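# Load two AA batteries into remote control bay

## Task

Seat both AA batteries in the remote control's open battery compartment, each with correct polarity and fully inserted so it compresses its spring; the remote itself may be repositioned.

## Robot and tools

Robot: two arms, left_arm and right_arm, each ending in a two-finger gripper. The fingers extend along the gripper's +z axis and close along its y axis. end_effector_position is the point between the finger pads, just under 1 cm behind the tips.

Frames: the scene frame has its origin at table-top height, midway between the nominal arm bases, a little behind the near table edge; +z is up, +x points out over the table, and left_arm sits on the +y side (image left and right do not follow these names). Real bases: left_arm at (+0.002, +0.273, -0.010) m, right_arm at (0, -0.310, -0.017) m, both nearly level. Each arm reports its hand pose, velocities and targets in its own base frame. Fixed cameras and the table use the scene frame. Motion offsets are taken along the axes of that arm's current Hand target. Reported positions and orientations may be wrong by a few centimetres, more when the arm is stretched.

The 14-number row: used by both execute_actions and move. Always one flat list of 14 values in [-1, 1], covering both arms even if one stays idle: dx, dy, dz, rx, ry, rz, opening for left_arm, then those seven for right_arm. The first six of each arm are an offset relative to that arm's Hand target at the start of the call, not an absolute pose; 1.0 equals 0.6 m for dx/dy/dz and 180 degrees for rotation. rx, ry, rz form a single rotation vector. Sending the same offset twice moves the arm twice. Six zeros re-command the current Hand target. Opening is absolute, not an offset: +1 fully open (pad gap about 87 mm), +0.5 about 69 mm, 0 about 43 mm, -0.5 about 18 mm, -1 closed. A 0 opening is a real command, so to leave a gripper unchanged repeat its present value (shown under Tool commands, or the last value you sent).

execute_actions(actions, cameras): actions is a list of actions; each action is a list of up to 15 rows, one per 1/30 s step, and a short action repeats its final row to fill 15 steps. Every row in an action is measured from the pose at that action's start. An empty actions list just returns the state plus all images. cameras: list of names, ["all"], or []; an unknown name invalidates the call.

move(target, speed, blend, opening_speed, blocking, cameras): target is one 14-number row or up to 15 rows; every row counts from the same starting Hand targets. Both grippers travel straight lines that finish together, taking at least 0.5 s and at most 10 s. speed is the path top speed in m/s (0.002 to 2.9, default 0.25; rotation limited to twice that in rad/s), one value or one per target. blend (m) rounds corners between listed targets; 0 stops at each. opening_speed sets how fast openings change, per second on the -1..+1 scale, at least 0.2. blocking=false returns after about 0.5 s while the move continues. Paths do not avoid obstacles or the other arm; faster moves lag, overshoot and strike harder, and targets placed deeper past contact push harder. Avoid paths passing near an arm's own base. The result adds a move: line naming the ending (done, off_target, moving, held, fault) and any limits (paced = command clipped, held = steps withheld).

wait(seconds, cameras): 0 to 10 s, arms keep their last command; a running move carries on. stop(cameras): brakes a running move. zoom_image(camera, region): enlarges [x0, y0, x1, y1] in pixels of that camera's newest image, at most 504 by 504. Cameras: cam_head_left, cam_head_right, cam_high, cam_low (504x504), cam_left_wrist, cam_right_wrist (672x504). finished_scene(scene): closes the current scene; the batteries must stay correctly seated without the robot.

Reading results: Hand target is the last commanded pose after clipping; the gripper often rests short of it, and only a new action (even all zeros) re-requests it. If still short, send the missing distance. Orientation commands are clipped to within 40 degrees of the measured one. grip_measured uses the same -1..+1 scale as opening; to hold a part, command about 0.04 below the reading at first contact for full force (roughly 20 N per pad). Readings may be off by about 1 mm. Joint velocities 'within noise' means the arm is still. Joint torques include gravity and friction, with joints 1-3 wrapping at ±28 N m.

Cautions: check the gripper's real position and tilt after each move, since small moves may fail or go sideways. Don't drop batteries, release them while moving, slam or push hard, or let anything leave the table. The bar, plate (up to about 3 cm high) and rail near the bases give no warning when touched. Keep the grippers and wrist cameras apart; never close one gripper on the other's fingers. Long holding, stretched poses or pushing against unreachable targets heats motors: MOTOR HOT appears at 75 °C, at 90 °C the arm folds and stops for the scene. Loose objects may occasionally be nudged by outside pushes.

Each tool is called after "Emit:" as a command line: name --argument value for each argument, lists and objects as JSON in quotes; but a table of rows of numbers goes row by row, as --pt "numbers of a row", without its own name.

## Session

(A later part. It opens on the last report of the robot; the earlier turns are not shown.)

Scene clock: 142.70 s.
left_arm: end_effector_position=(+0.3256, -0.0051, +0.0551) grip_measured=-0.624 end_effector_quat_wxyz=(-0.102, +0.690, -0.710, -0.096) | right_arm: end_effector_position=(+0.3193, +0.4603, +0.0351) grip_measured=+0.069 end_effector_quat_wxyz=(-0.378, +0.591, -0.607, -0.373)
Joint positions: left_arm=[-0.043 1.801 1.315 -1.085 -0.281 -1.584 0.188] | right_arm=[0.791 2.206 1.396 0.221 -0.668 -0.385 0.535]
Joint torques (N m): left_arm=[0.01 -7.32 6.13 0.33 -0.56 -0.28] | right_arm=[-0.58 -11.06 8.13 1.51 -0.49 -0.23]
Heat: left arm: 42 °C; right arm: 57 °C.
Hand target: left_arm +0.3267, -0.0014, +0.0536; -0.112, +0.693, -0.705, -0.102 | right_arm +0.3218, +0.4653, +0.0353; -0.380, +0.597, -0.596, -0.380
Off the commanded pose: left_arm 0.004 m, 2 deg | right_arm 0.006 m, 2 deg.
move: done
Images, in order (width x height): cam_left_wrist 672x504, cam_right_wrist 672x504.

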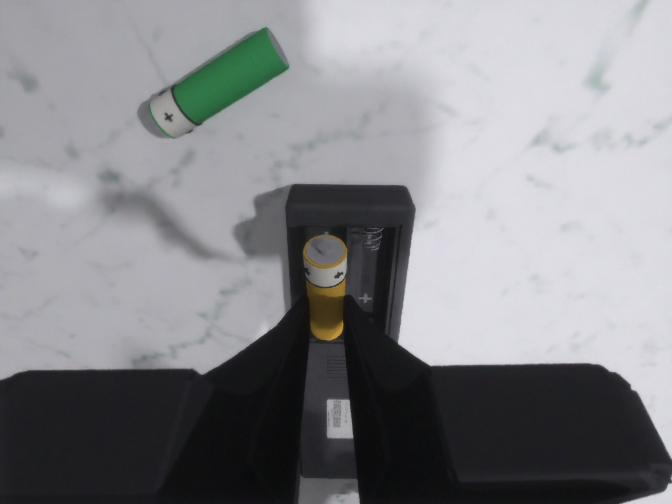

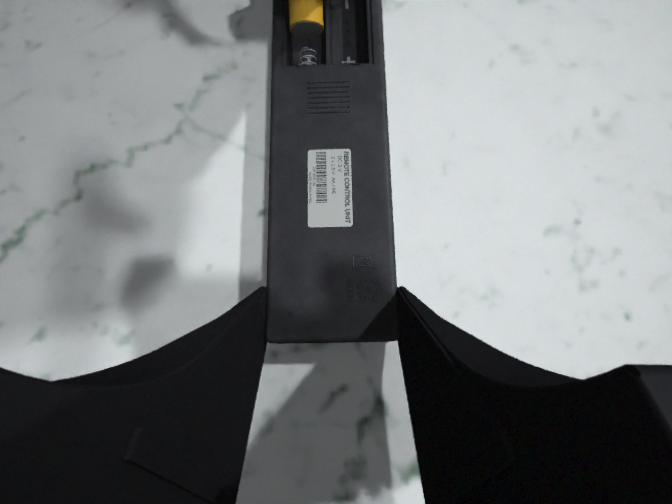

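Emit:
move --target '[0.0069, 0.0005, 0.0130, 0, 0, 0, -0.75, 0, 0, 0, 0, 0, 0, -0.05]' --speed 0.05 --cameras '["cam_left_wrist", "cam_right_wrist"]'

Emit:
zoom_image --camera "cam_left_wrist" --region '[250, 190, 430, 360]'

Emit:
zoom_image --camera "cam_right_wrist" --region '[270, 0, 370, 74]'

Scene clock: 157.53 s.
left_arm: end_effector_position=(+0.3260, -0.0066, +0.0473) grip_measured=-0.624 end_effector_quat_wxyz=(-0.103, +0.690, -0.710, -0.096) | right_arm: end_effector_position=(+0.3193, +0.4603, +0.0351) grip_measured=+0.069 end_effector_quat_wxyz=(-0.378, +0.591, -0.607, -0.373)
Joint positions: left_arm=[-0.048 1.808 1.293 -1.054 -0.282 -1.589 0.188] | right_arm=[0.791 2.206 1.396 0.221 -0.668 -0.385 0.535]
Joint torques (N m): left_arm=[0.03 -7.35 5.72 0.34 -0.55 -0.22] | right_arm=[-0.58 -11.06 8.13 1.51 -0.49 -0.23]
Heat: left arm: 42 °C; right arm: 57 °C.
Hand target: left_arm +0.3264, -0.0031, +0.0448; -0.112, +0.693, -0.705, -0.103 | right_arm +0.3218, +0.4653, +0.0354; -0.380, +0.597, -0.596, -0.380
Off the commanded pose: left_arm 0.004 m, 1 deg | right_arm 0.006 m, 2 deg.
move: done
Images, in order (width x height): cam_left_wrist 672x504, cam_right_wrist 672x504.

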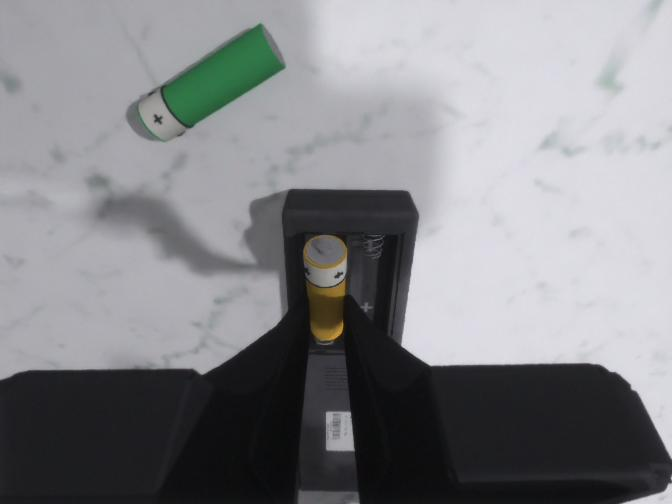

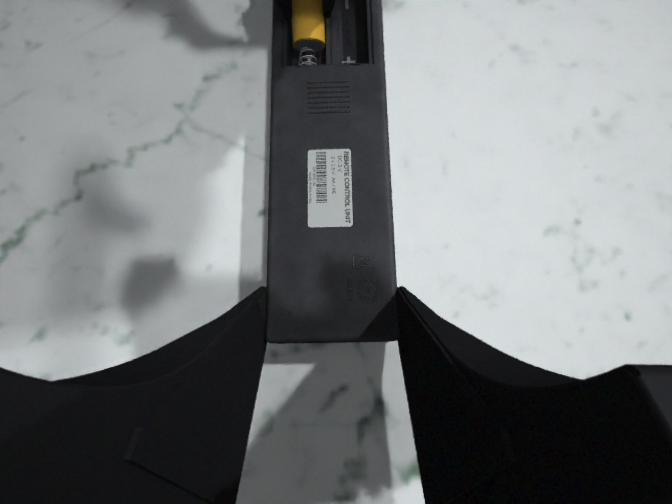

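Scaled by 2.800.

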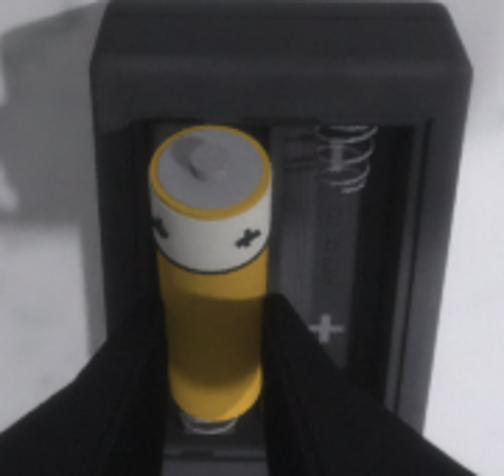

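Scaled by 5.040.

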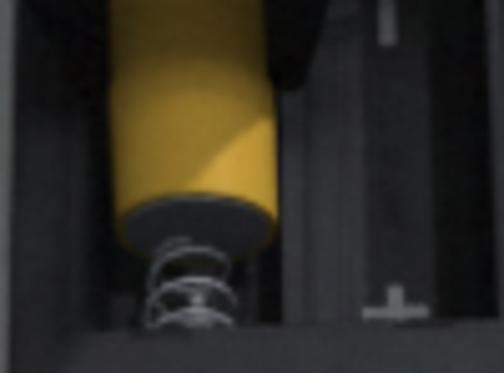

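Emit:
move --target '[0.0230, -0.0005, -0.0047, 0, 0, 0, -0.75, 0, 0, 0, 0, 0, 0, -0.05]' --speed 0.05 --cameras '["cam_left_wrist", "cam_right_wrist"]'

Emit:
zoom_image --camera "cam_left_wrist" --region '[250, 190, 430, 360]'

Emit:
zoom_image --camera "cam_right_wrist" --region '[270, 0, 370, 74]'

Scene clock: 161.60 s.
left_arm: end_effector_position=(+0.3271, -0.0122, +0.0472) grip_measured=-0.624 end_effector_quat_wxyz=(-0.118, +0.690, -0.707, -0.104) | right_arm: end_effector_position=(+0.3200, +0.4595, +0.0350) grip_measured=+0.069 end_effector_quat_wxyz=(-0.378, +0.590, -0.608, -0.373)
Joint positions: left_arm=[-0.083 1.81 1.293 -1.056 -0.316 -1.63 0.188] | right_arm=[0.789 2.206 1.396 0.22 -0.67 -0.385 0.535]
Joint velocities: left_arm=[0.022 -0.012 -0.012 -0.066 0.11 -0.154 0.002] | right_arm=[within noise]
Joint torques (N m): left_arm=[-0.65 -6.6 6.24 0.26 -0.16 -0.33] | right_arm=[-0.4 -11.06 8.14 1.52 -0.47 -0.22]
Heat: left arm: 42 °C; right arm: 57 °C.
Hand target: left_arm +0.3266, -0.0169, +0.0434; -0.112, +0.693, -0.705, -0.102 | right_arm +0.3218, +0.4653, +0.0354; -0.380, +0.597, -0.596, -0.380
Off the commanded pose: left_arm 0.006 m, 1 deg | right_arm 0.006 m, 2 deg.
move: done
Images, in order (width x height): cam_left_wrist 672x504, cam_right_wrist 672x504.

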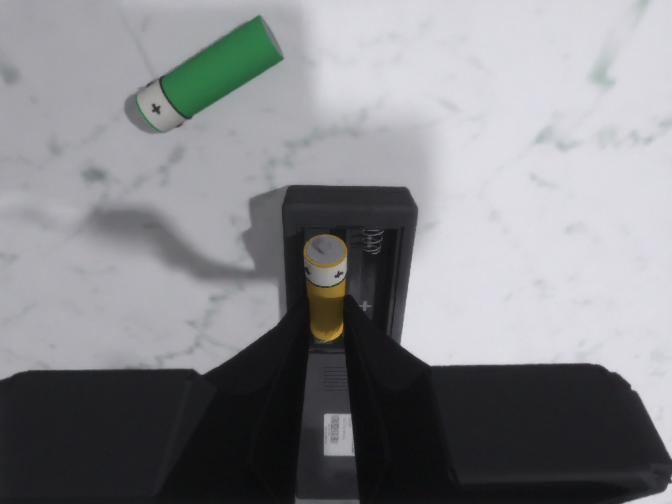

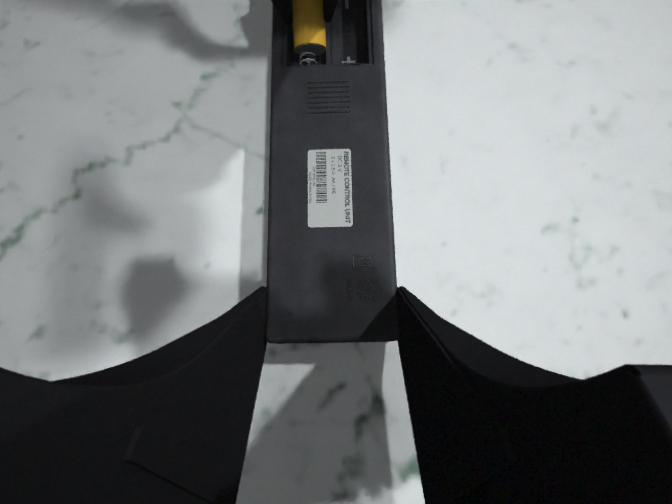

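Scaled by 2.800.

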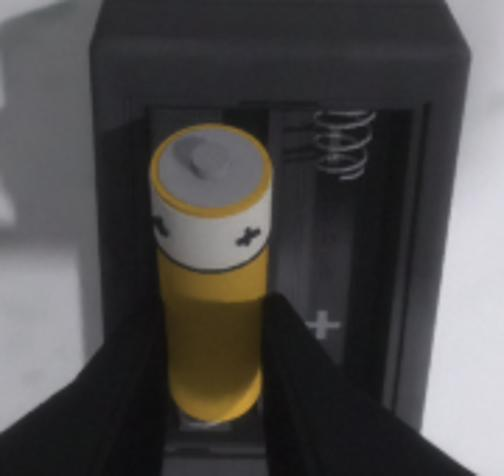

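Scaled by 5.040.

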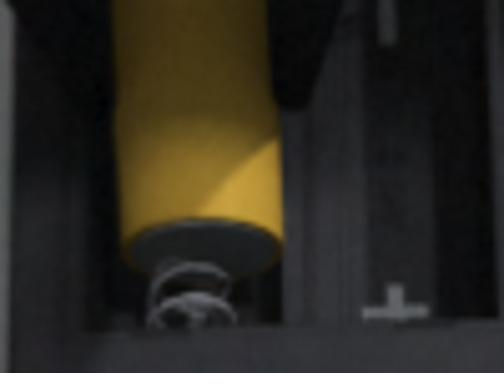

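Emit:
move --target '[0.0155, 0.0010, -0.002, 0, 0, 0, -0.75, 0, 0, 0, 0, 0, 0, -0.05]' --speed 0.05 --cameras '["cam_left_wrist", "cam_right_wrist"]'

Emit:
zoom_image --camera "cam_left_wrist" --region '[250, 190, 430, 360]'

Emit:
zoom_image --camera "cam_right_wrist" --region '[270, 0, 370, 74]'

Scene clock: 164.80 s.
left_arm: end_effector_position=(+0.3270, -0.0151, +0.0473) grip_measured=-0.624 end_effector_quat_wxyz=(-0.128, +0.690, -0.703, -0.111) | right_arm: end_effector_position=(+0.3205, +0.4589, +0.0350) grip_measured=+0.069 end_effector_quat_wxyz=(-0.378, +0.591, -0.607, -0.373)
Joint positions: left_arm=[-0.106 1.811 1.293 -1.061 -0.341 -1.66 0.188] | right_arm=[0.787 2.206 1.396 0.219 -0.672 -0.387 0.535]
Joint torques (N m): left_arm=[-0.98 -6.27 6.11 0.28 0.11 -0.28] | right_arm=[-0.25 -11.06 8.14 1.53 -0.45 -0.2]
Heat: left arm: 42 °C; right arm: 57 °C.
Hand target: left_arm +0.3257, -0.0262, +0.0417; -0.112, +0.693, -0.705, -0.103 | right_arm +0.3218, +0.4653, +0.0354; -0.380, +0.597, -0.596, -0.380
Off the commanded pose: left_arm 0.012 m, 2 deg | right_arm 0.007 m, 2 deg.
move: off_target (left_arm)
Images, in order (width x height): cam_left_wrist 672x504, cam_right_wrist 672x504.

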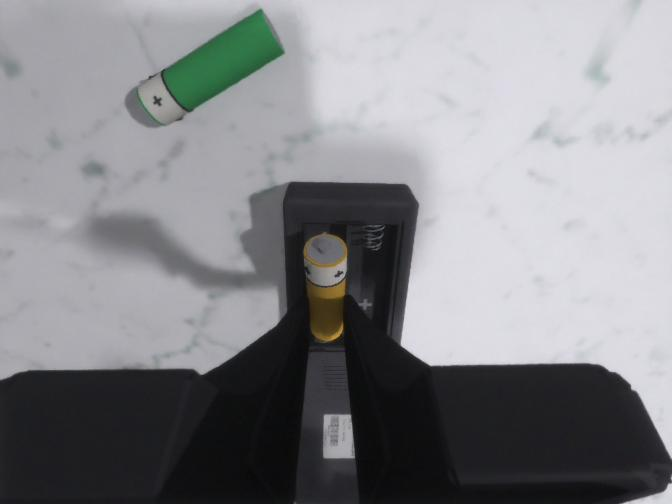

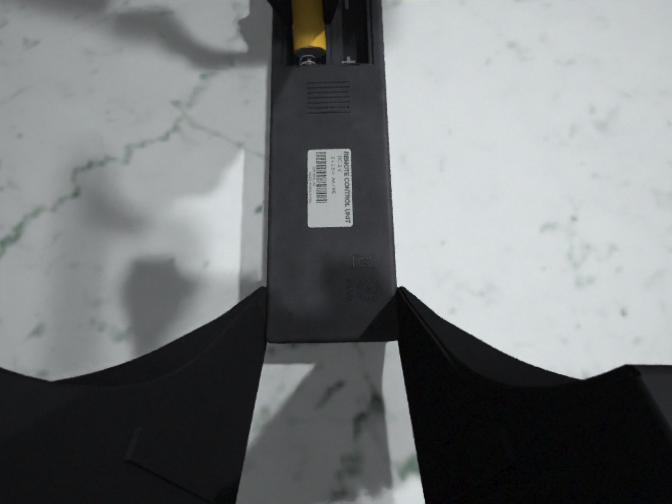

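Scaled by 2.800.

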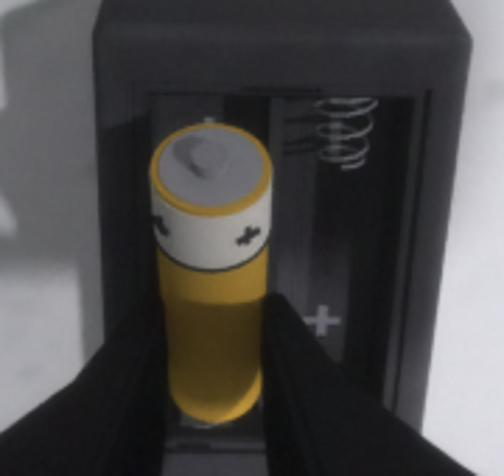

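Scaled by 5.040.

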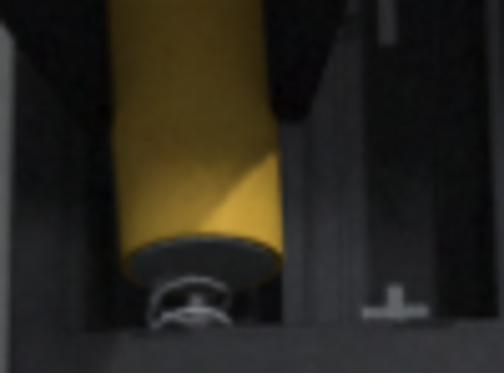

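Emit:
move --target '[-0.0003, 0.0, 0.0072, 0, 0.039, 0, -0.75, 0, 0, 0, 0, 0, 0, -0.05]' --speed 0.05 --cameras '["cam_left_wrist", "cam_right_wrist"]'

Emit:
zoom_image --camera "cam_left_wrist" --region '[250, 190, 430, 360]'

Emit:
zoom_image --camera "cam_right_wrist" --region '[270, 0, 370, 74]'

Scene clock: 169.20 s.
left_arm: end_effector_position=(+0.3268, -0.0135, +0.0457) grip_measured=-0.624 end_effector_quat_wxyz=(-0.090, +0.699, -0.705, -0.082) | right_arm: end_effector_position=(+0.3205, +0.4589, +0.0350) grip_measured=+0.069 end_effector_quat_wxyz=(-0.378, +0.591, -0.607, -0.373)
Joint positions: left_arm=[-0.047 1.811 1.291 -1.049 -0.243 -1.608 0.188] | right_arm=[0.787 2.206 1.396 0.219 -0.672 -0.387 0.535]
Joint torques (N m): left_arm=[-0.02 -7.13 3.9 0.62 0.44 -0.05] | right_arm=[-0.25 -11.06 8.14 1.53 -0.45 -0.2]
Heat: left arm: 42 °C; right arm: 57 °C.
Hand target: left_arm +0.3259, -0.0248, +0.0377; -0.069, +0.698, -0.710, -0.060 | right_arm +0.3218, +0.4653, +0.0354; -0.380, +0.597, -0.596, -0.380
Off the commanded pose: left_arm 0.014 m, 4 deg | right_arm 0.007 m, 2 deg.
move: off_target (left_arm)
Images, in order (width x height): cam_left_wrist 672x504, cam_right_wrist 672x504.

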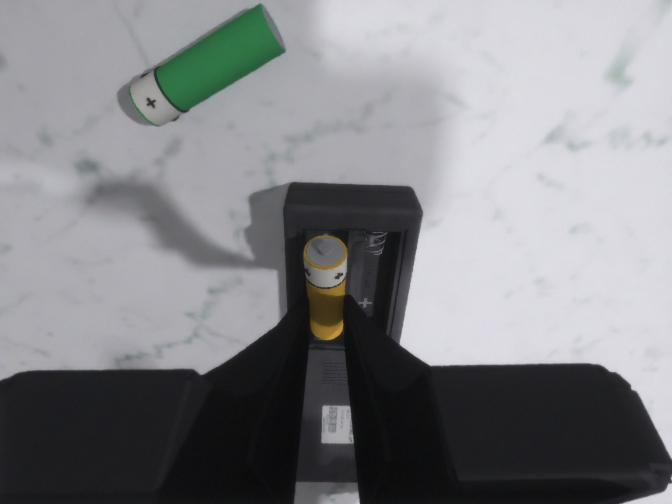

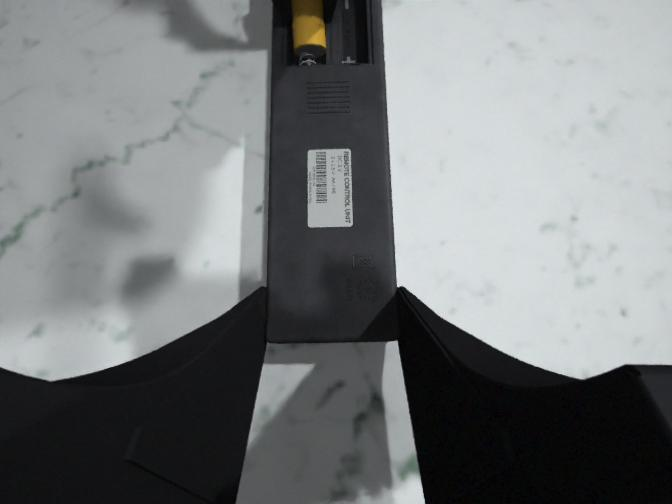

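Scaled by 2.800.

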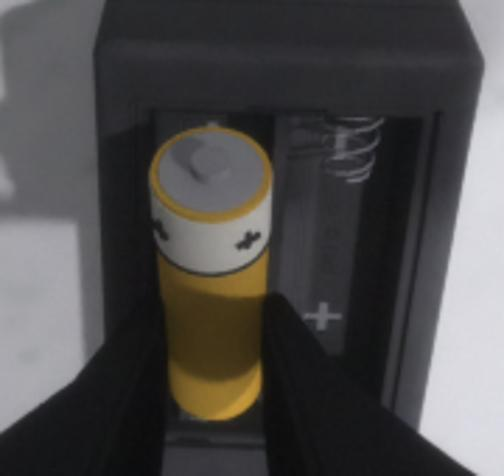

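Scaled by 5.040.

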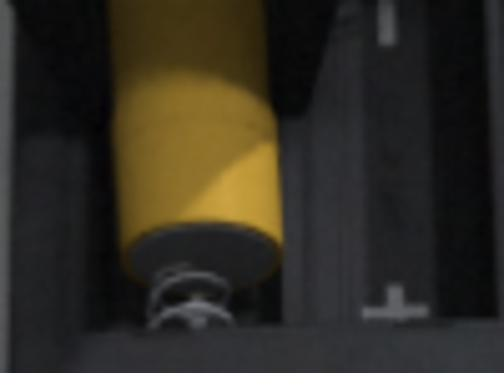

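Emit:
move --target '[0, 0, 0, 0, 0, 0, -0.5, 0, 0, 0, 0, 0, 0, -0.05]' --speed 0.05 --opening_speed 0.3 --cameras '["cam_left_wrist", "cam_right_wrist"]'

Emit:
zoom_image --camera "cam_left_wrist" --region '[250, 190, 430, 360]'

Emit:
zoom_image --camera "cam_right_wrist" --region '[270, 0, 370, 74]'

Scene clock: 171.43 s.
left_arm: end_effector_position=(+0.3293, -0.0192, +0.0427) grip_measured=-0.500 end_effector_quat_wxyz=(-0.083, +0.700, -0.706, -0.067) | right_arm: end_effector_position=(+0.3202, +0.4590, +0.0351) grip_measured=+0.069 end_effector_quat_wxyz=(-0.378, +0.591, -0.607, -0.374)
Joint positions: left_arm=[-0.047 1.813 1.28 -1.024 -0.213 -1.607 0.25] | right_arm=[0.787 2.206 1.396 0.219 -0.674 -0.388 0.535]
Joint torques (N m): left_arm=[-0.1 -7.12 5.14 0.39 0.11 -0.05] | right_arm=[-0.25 -11.06 8.14 1.53 -0.43 -0.18]
Heat: left arm: 42 °C; right arm: 57 °C.
Hand target: left_arm +0.3258, -0.0248, +0.0377; -0.068, +0.698, -0.710, -0.060 | right_arm +0.3218, +0.4653, +0.0354; -0.380, +0.597, -0.596, -0.380
Off the commanded pose: left_arm 0.008 m, 2 deg | right_arm 0.006 m, 2 deg.
move: done
Images, in order (width x height): cam_left_wrist 672x504, cam_right_wrist 672x504.

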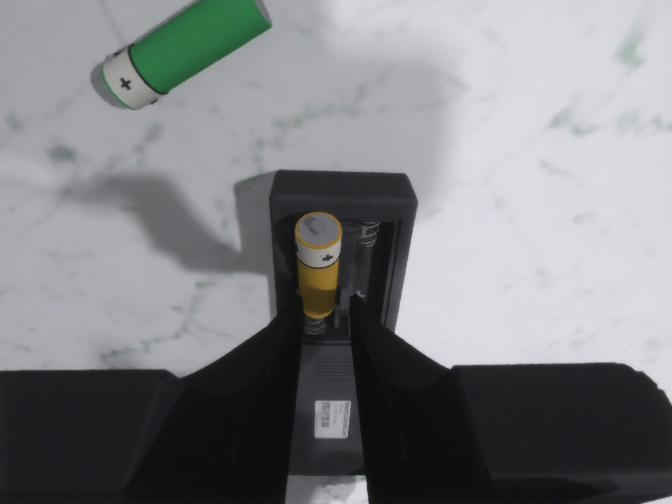

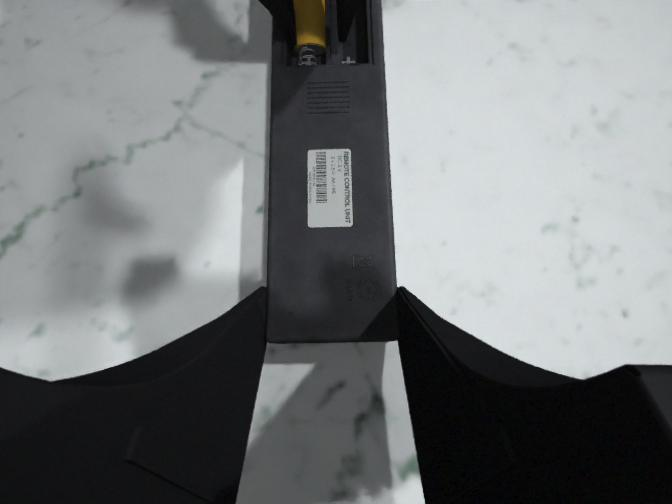

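Scaled by 2.800.

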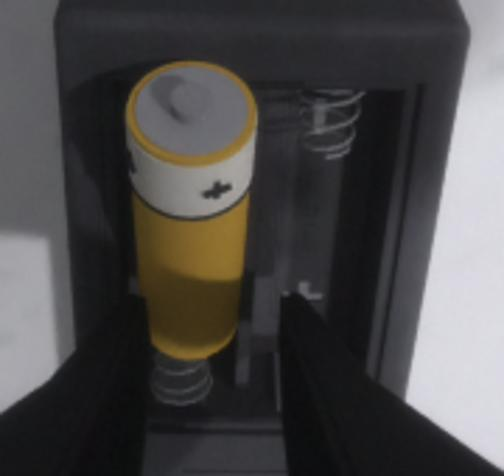

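Scaled by 5.040.

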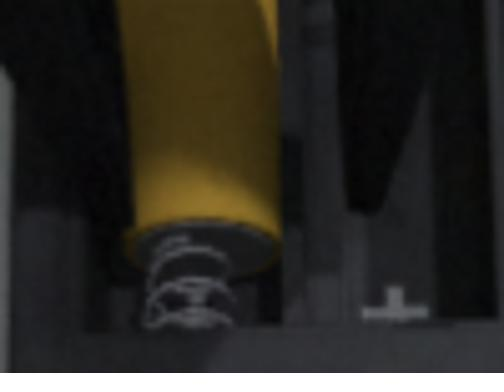

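Emit:
move --pt "-0.0105 -0.0022 -0.0573 0 0 0 -0.3 0 0 0 0 0 0 -0.05" --pt "-0.0842 -0.0042 -0.0438 0 -0.039 0 -0.3 0 0 0 0 0 0 -0.05" --pt "-0.0666 -0.004 -0.0103 0 -0.039 0 -0.3 0 0 0 0 0 0 -0.05" --speed '[0.1, 0.1, 0.06]' --blend '[0.005, 0.005, 0]' --opening_speed 0.6 --cameras '["cam_left_wrist", "cam_right_wrist"]'

Emit:
zoom_image --camera "cam_left_wrist" --region '[250, 190, 430, 360]'

Emit:
zoom_image --camera "cam_right_wrist" --region '[270, 0, 370, 74]'

Scene clock: 178.30 s.
left_arm: end_effector_position=(+0.3281, +0.0093, +0.0506) grip_measured=-0.300 end_effector_quat_wxyz=(-0.101, +0.695, -0.705, -0.097) | right_arm: end_effector_position=(+0.3194, +0.4590, +0.0351) grip_measured=+0.069 end_effector_quat_wxyz=(-0.377, +0.592, -0.605, -0.375)
Joint positions: left_arm=[0.002 1.813 1.312 -1.062 -0.281 -1.552 0.35] | right_arm=[0.787 2.206 1.396 0.218 -0.678 -0.391 0.535]
Joint torques (N m): left_arm=[-0.09 -8.06 6.02 0.36 -0.52 -0.07] | right_arm=[-0.27 -11.06 8.16 1.54 -0.39 -0.16]
Heat: left arm: 42 °C; right arm: 57 °C.
Hand target: left_arm +0.3288, +0.0134, +0.0510; -0.112, +0.693, -0.705, -0.103 | right_arm +0.3218, +0.4653, +0.0354; -0.380, +0.597, -0.596, -0.380
Off the commanded pose: left_arm 0.004 m, 1 deg | right_arm 0.007 m, 1 deg.
move: done
Images, in order (width x height): cam_left_wrist 672x504, cam_right_wrist 672x504.

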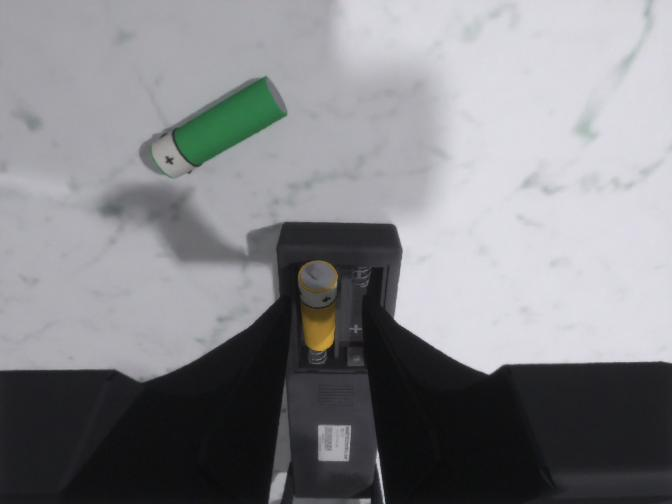

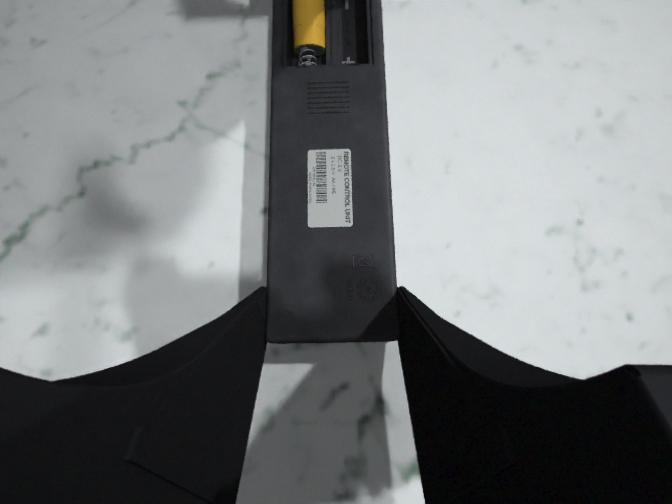

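Scaled by 2.800.

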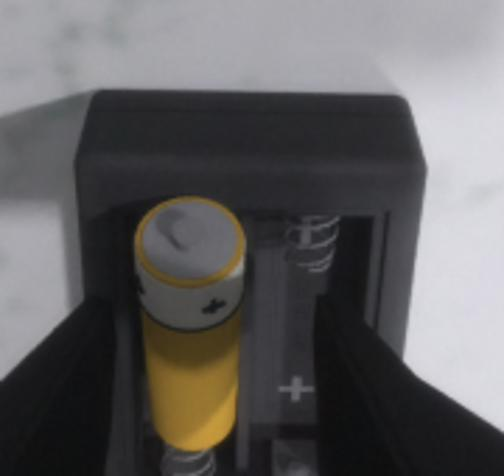

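Scaled by 5.040.

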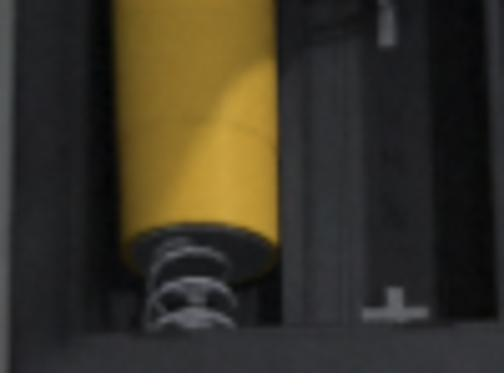

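Emit:
move --pt "-0.022 0.0043 -0.0368 0 0 0 -0.3 0 0 0 0 0 0 -0.05" --pt "-0.0025 0.0047 0 0 0 0 -0.3 0 0 0 0 0 0 -0.05" --speed '[0.1, 0.06]' --blend '[0.004, 0]' --cameras '["cam_left_wrist"]'

Emit:
zoom_image --camera "cam_left_wrist" --region '[250, 190, 430, 360]'

Scene clock: 181.00 s.
left_arm: end_effector_position=(+0.3248, +0.0115, +0.0484) grip_measured=-0.300 end_effector_quat_wxyz=(-0.098, +0.695, -0.705, -0.101) | right_arm: end_effector_position=(+0.3194, +0.4590, +0.0351) grip_measured=+0.069 end_effector_quat_wxyz=(-0.377, +0.592, -0.605, -0.375)
Joint positions: left_arm=[0.008 1.811 1.3 -1.06 -0.282 -1.548 0.35] | right_arm=[0.787 2.206 1.396 0.218 -0.678 -0.391 0.535]
Joint torques (N m): left_arm=[-0.16 -8.79 5.81 0.36 -0.52 -0.04] | right_arm=[-0.27 -11.04 8.16 1.54 -0.39 -0.15]
Heat: left arm: 43 °C; right arm: 57 °C.
Hand target: left_arm +0.3260, +0.0148, +0.0515; -0.112, +0.693, -0.705, -0.102 | right_arm +0.3218, +0.4653, +0.0354; -0.380, +0.597, -0.596, -0.380
Off the commanded pose: left_arm 0.005 m, 2 deg | right_arm 0.007 m, 1 deg.
move: done
Images, in order (width x height): cam_left_wrist 672x504.

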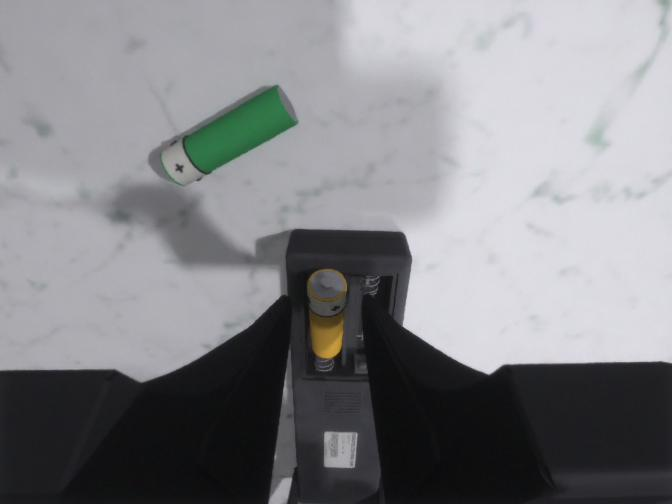

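Scaled by 2.800.

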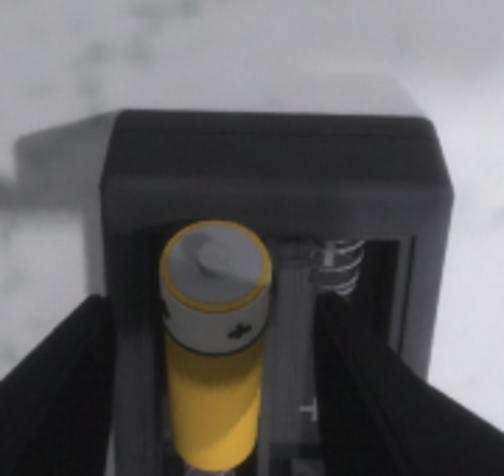

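Emit:
move --pt "-0.0197 0.0 -0.0350 0 0 0 -0.3 0 0 0 0 0 0 -0.05" --pt "-0.0007 0.0 -0.0024 0 0 0 -0.3 0 0 0 0 0 0 -0.05" --speed '[0.1, 0.04]' --blend '[0.003, 0]'

Scene clock: 183.23 s.
left_arm: end_effector_position=(+0.3249, +0.0112, +0.0502) grip_measured=-0.300 end_effector_quat_wxyz=(-0.098, +0.694, -0.707, -0.101) | right_arm: end_effector_position=(+0.3194, +0.4590, +0.0351) grip_measured=+0.069 end_effector_quat_wxyz=(-0.377, +0.592, -0.605, -0.375)
Joint positions: left_arm=[0.007 1.809 1.305 -1.066 -0.283 -1.545 0.35] | right_arm=[0.787 2.206 1.396 0.218 -0.678 -0.391 0.535]
Joint torques (N m): left_arm=[-0.08 -8.53 5.87 0.36 -0.53 -0.11] | right_arm=[-0.25 -11.04 8.16 1.54 -0.39 -0.15]
Heat: left arm: 43 °C; right arm: 57 °C.
Hand target: left_arm +0.3261, +0.0148, +0.0530; -0.112, +0.693, -0.705, -0.102 | right_arm +0.3218, +0.4653, +0.0354; -0.380, +0.597, -0.596, -0.380
Off the commanded pose: left_arm 0.005 m, 2 deg | right_arm 0.007 m, 1 deg.
move: done

Emit:
move --pt "-0.0197 0.0 -0.0350 0 0 0 -0.3 0 0 0 0 0 0 -0.05" --pt "-0.0012 0.0 -0.0035 0 0 0 -0.3 0 0 0 0 0 0 -0.05" --speed '[0.1, 0.04]' --blend '[0.003, 0]'

Scene clock: 184.93 s.
left_arm: end_effector_position=(+0.3247, +0.0114, +0.0521) grip_measured=-0.300 end_effector_quat_wxyz=(-0.098, +0.693, -0.707, -0.101) | right_arm: end_effector_position=(+0.3194, +0.4590, +0.0351) grip_measured=+0.069 end_effector_quat_wxyz=(-0.377, +0.592, -0.605, -0.375)
Joint positions: left_arm=[0.007 1.807 1.311 -1.074 -0.283 -1.544 0.35] | right_arm=[0.787 2.206 1.396 0.218 -0.678 -0.391 0.535]
Joint torques (N m): left_arm=[-0.01 -8.99 5.97 0.33 -0.56 -0.08] | right_arm=[-0.27 -11.04 8.16 1.54 -0.39 -0.15]
Heat: left arm: 43 °C; right arm: 57 °C.
Hand target: left_arm +0.3260, +0.0150, +0.0552; -0.112, +0.693, -0.705, -0.102 | right_arm +0.3218, +0.4653, +0.0354; -0.380, +0.597, -0.596, -0.380
Off the commanded pose: left_arm 0.005 m, 2 deg | right_arm 0.007 m, 1 deg.
move: done

Good. Close on the battery.

Emit:
move --target '[0, 0, 0, 0, 0, 0, -0.75, 0, 0, 0, 0, 0, 0, -0.05]' --speed 0.05 --opening_speed 0.5 --cameras '["cam_left_wrist", "cam_right_wrist"]'

Emit:
zoom_image --camera "cam_left_wrist" --region '[250, 190, 430, 360]'

Emit:
zoom_image --camera "cam_right_wrist" --region '[270, 0, 370, 74]'

Scene clock: 186.50 s.
left_arm: end_effector_position=(+0.3248, +0.0114, +0.0521) grip_measured=-0.670 end_effector_quat_wxyz=(-0.098, +0.693, -0.707, -0.101) | right_arm: end_effector_position=(+0.3194, +0.4590, +0.0351) grip_measured=+0.069 end_effector_quat_wxyz=(-0.377, +0.592, -0.605, -0.375)
Joint positions: left_arm=[0.007 1.807 1.311 -1.074 -0.283 -1.544 0.165] | right_arm=[0.787 2.206 1.396 0.218 -0.678 -0.391 0.535]
Joint torques (N m): left_arm=[-0.08 -8.68 5.91 0.31 -0.48 -0.12] | right_arm=[-0.27 -11.04 8.16 1.53 -0.39 -0.15]
Heat: left arm: 43 °C; right arm: 57 °C.
Hand target: left_arm +0.3259, +0.0150, +0.0552; -0.112, +0.693, -0.705, -0.103 | right_arm +0.3218, +0.4653, +0.0354; -0.380, +0.597, -0.596, -0.380
Off the commanded pose: left_arm 0.005 m, 2 deg | right_arm 0.007 m, 1 deg.
move: done
Images, in order (width x height): cam_left_wrist 672x504, cam_right_wrist 672x504.

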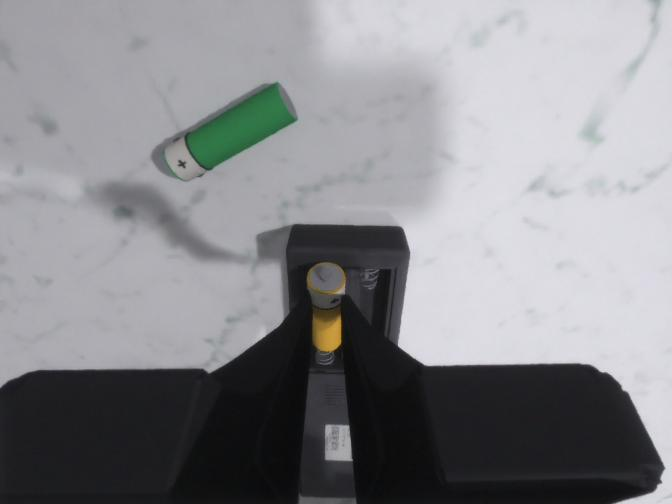

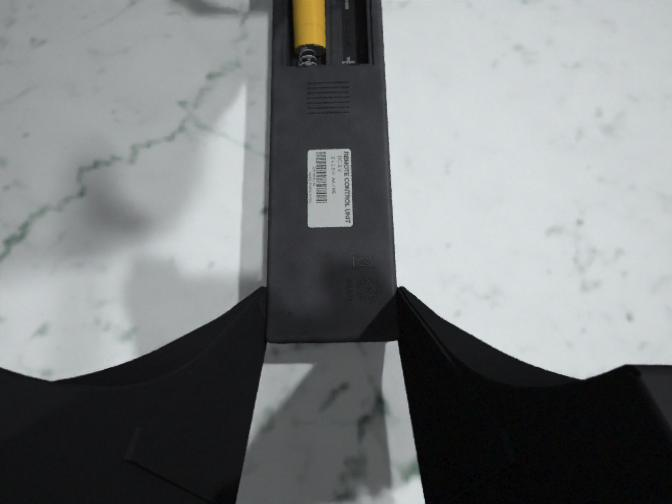

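Scaled by 2.800.

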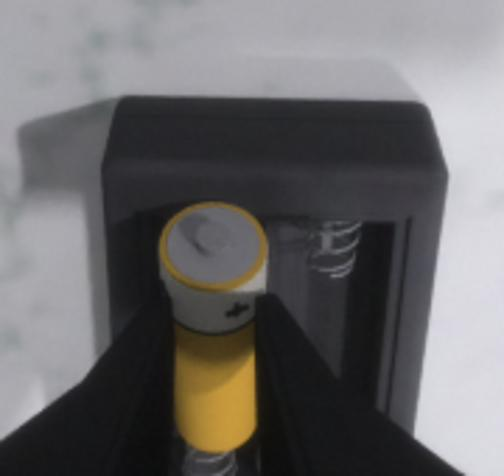

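Scaled by 5.040.

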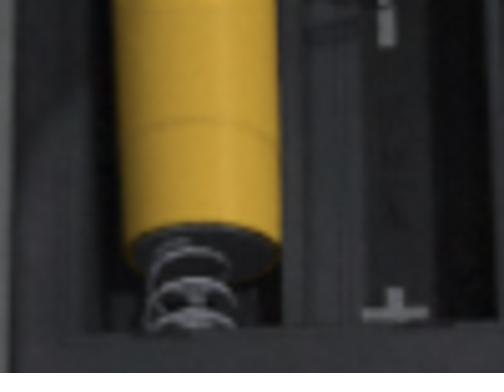

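Emit:
move --target '[0.0390, 0.0003, 0.0017, 0, 0, 0, -0.75, 0, 0, 0, 0, 0, 0, -0.05]' --speed 0.04 --cameras '["cam_left_wrist", "cam_right_wrist"]'

Emit:
zoom_image --camera "cam_left_wrist" --region '[250, 190, 430, 360]'

Emit:
zoom_image --camera "cam_right_wrist" --region '[270, 0, 370, 74]'

Scene clock: 188.43 s.
left_arm: end_effector_position=(+0.3259, +0.0039, +0.0513) grip_measured=-0.687 end_effector_quat_wxyz=(-0.123, +0.687, -0.706, -0.118) | right_arm: end_effector_position=(+0.3194, +0.4590, +0.0350) grip_measured=+0.069 end_effector_quat_wxyz=(-0.377, +0.592, -0.605, -0.375)
Joint positions: left_arm=[-0.049 1.807 1.304 -1.072 -0.342 -1.593 0.157] | right_arm=[0.787 2.206 1.396 0.217 -0.678 -0.391 0.535]
Joint torques (N m): left_arm=[-0.96 -7.46 5.11 0.39 0.12 -0.35] | right_arm=[-0.27 -11.06 8.14 1.54 -0.39 -0.15]
Heat: left arm: 43 °C; right arm: 57 °C.
Hand target: left_arm +0.3254, -0.0071, +0.0472; -0.112, +0.693, -0.705, -0.103 | right_arm +0.3218, +0.4653, +0.0354; -0.380, +0.597, -0.596, -0.380
Off the commanded pose: left_arm 0.012 m, 2 deg | right_arm 0.007 m, 1 deg.
move: off_target (left_arm)
Images, in order (width x height): cam_left_wrist 672x504, cam_right_wrist 672x504.

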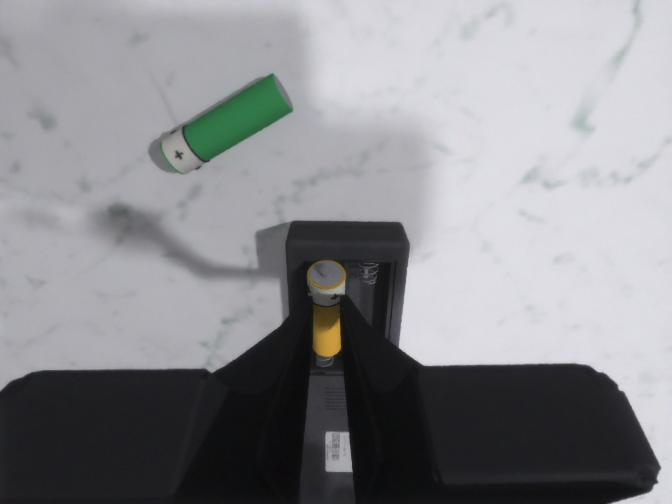

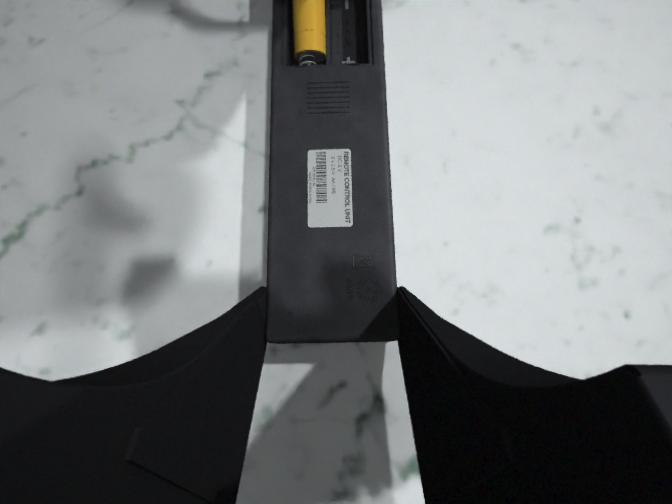

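Scaled by 2.800.

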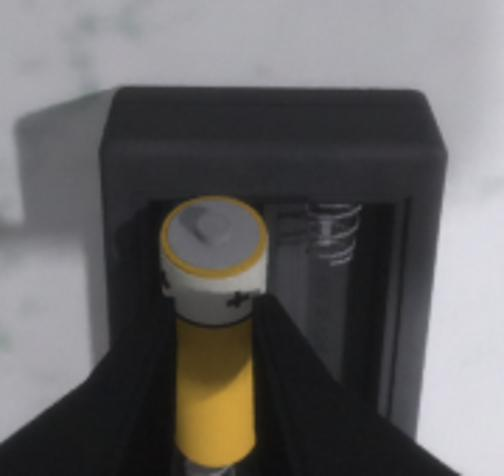

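Scaled by 5.040.

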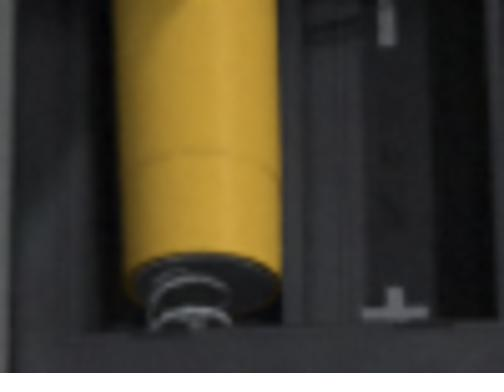

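Emit:
move --target '[0.0208, -0.0004, 0.0, 0, 0, 0, -0.75, 0, 0, 0, 0, 0, 0, -0.05]' --speed 0.04 --cameras '["cam_left_wrist", "cam_right_wrist"]'

Emit:
zoom_image --camera "cam_left_wrist" --region '[250, 190, 430, 360]'

Emit:
zoom_image --camera "cam_right_wrist" --region '[270, 0, 370, 74]'

Scene clock: 190.07 s.
left_arm: end_effector_position=(+0.3262, -0.0186, +0.0473) grip_measured=-0.750 end_effector_quat_wxyz=(-0.115, +0.688, -0.709, -0.103) | right_arm: end_effector_position=(+0.3200, +0.4587, +0.0352) grip_measured=+0.069 end_effector_quat_wxyz=(-0.377, +0.592, -0.606, -0.375)
Joint positions: left_arm=[-0.099 1.812 1.296 -1.064 -0.309 -1.641 0.125] | right_arm=[0.786 2.206 1.397 0.217 -0.678 -0.391 0.535]
Joint torques (N m): left_arm=[-0.01 -7.19 5.45 0.33 -0.23 -0.25] | right_arm=[-0.18 -11.04 8.1 1.55 -0.39 -0.15]
Heat: left arm: 43 °C; right arm: 57 °C.
Hand target: left_arm +0.3255, -0.0191, +0.0434; -0.112, +0.693, -0.705, -0.103 | right_arm +0.3219, +0.4652, +0.0354; -0.380, +0.597, -0.596, -0.380
Off the commanded pose: left_arm 0.004 m, 1 deg | right_arm 0.007 m, 1 deg.
move: done
Images, in order (width x height): cam_left_wrist 672x504, cam_right_wrist 672x504.

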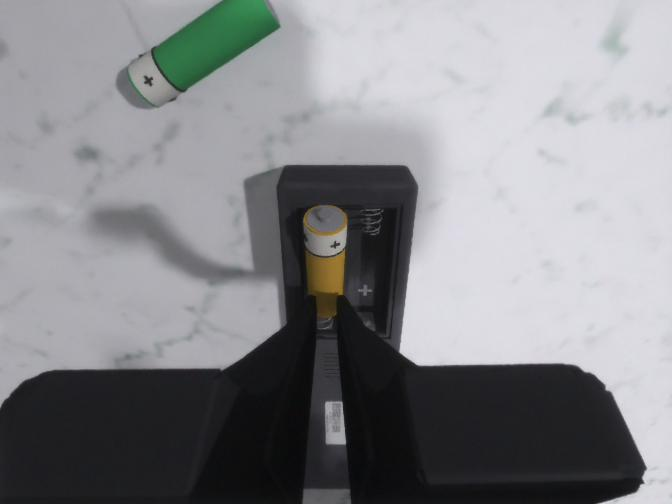

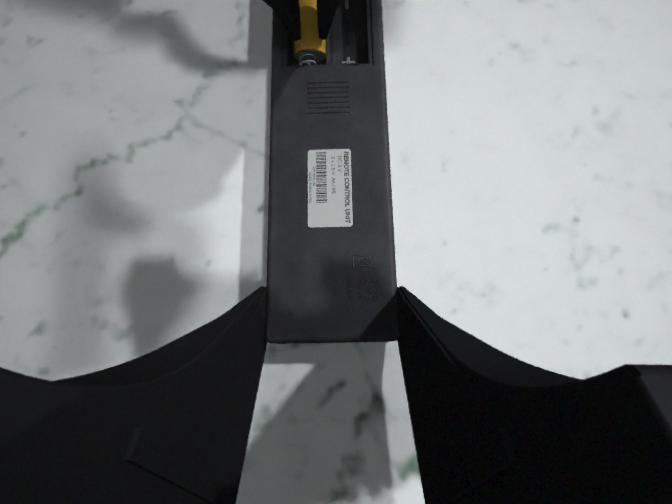

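Scaled by 2.800.

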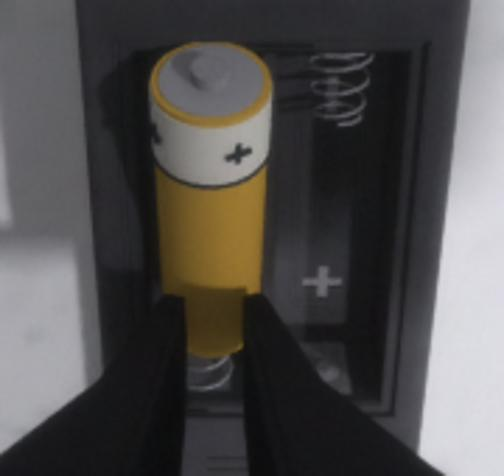

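Scaled by 5.040.

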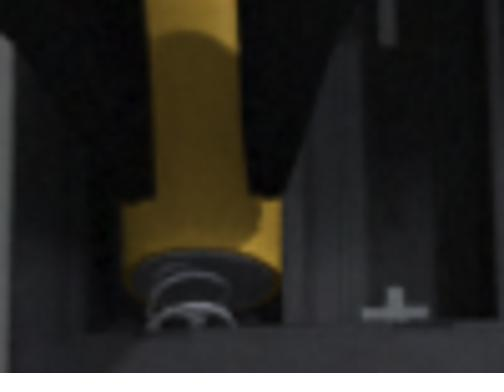

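Emit:
move --pt "0 0 0 0 0 0 -0.3 0 0 0 0 0 0 -0.05" --pt "-0.0175 -0.0007 -0.0557 0 0 0 -0.3 0 0 0 0 0 0 -0.05" --pt "-0.0847 -0.0003 -0.0468 0 0 0 -0.3 0 0 0 0 0 0 -0.05" --pt "-0.0588 0 0.001 0 0 0 -0.3 0 0 0 0 0 0 -0.05" --speed '[0.05, 0.1, 0.12, 0.05]' --blend '[0, 0.005, 0.005, 0]' --opening_speed 0.4 --cameras '["cam_left_wrist", "cam_right_wrist"]'

Emit:
zoom_image --camera "cam_left_wrist" --region '[250, 190, 430, 360]'

Emit:
zoom_image --camera "cam_right_wrist" --region '[270, 0, 370, 74]'

Scene clock: 195.70 s.
left_arm: end_effector_position=(+0.3253, +0.0152, +0.0523) grip_measured=-0.300 end_effector_quat_wxyz=(-0.108, +0.694, -0.704, -0.107) | right_arm: end_effector_position=(+0.3194, +0.4588, +0.0352) grip_measured=+0.069 end_effector_quat_wxyz=(-0.376, +0.592, -0.605, -0.376)
Joint positions: left_arm=[0.007 1.803 1.306 -1.067 -0.305 -1.549 0.35] | right_arm=[0.786 2.206 1.397 0.216 -0.681 -0.391 0.535]
Joint torques (N m): left_arm=[-0.16 -8.21 5.91 0.32 -0.25 -0.07] | right_arm=[-0.2 -11.06 8.1 1.55 -0.36 -0.15]
Heat: left arm: 43 °C; right arm: 58 °C.
Hand target: left_arm +0.3260, +0.0147, +0.0535; -0.112, +0.693, -0.705, -0.102 | right_arm +0.3219, +0.4653, +0.0355; -0.380, +0.597, -0.596, -0.380
Off the commanded pose: left_arm 0.001 m, 1 deg | right_arm 0.007 m, 1 deg.
move: done
Images, in order (width x height): cam_left_wrist 672x504, cam_right_wrist 672x504.

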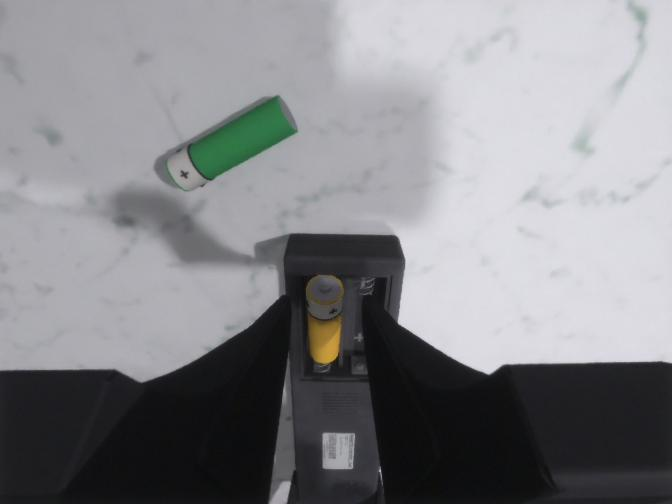

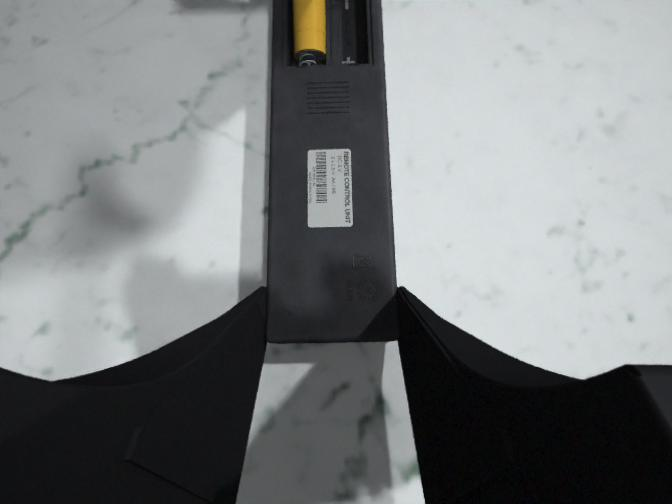

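Scaled by 2.800.

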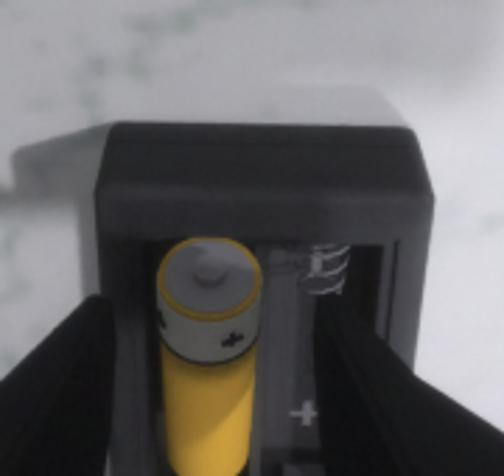

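Scaled by 5.040.

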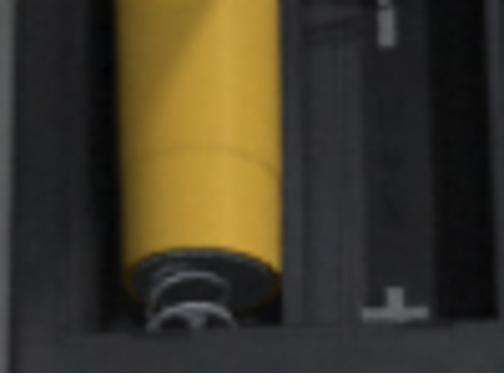

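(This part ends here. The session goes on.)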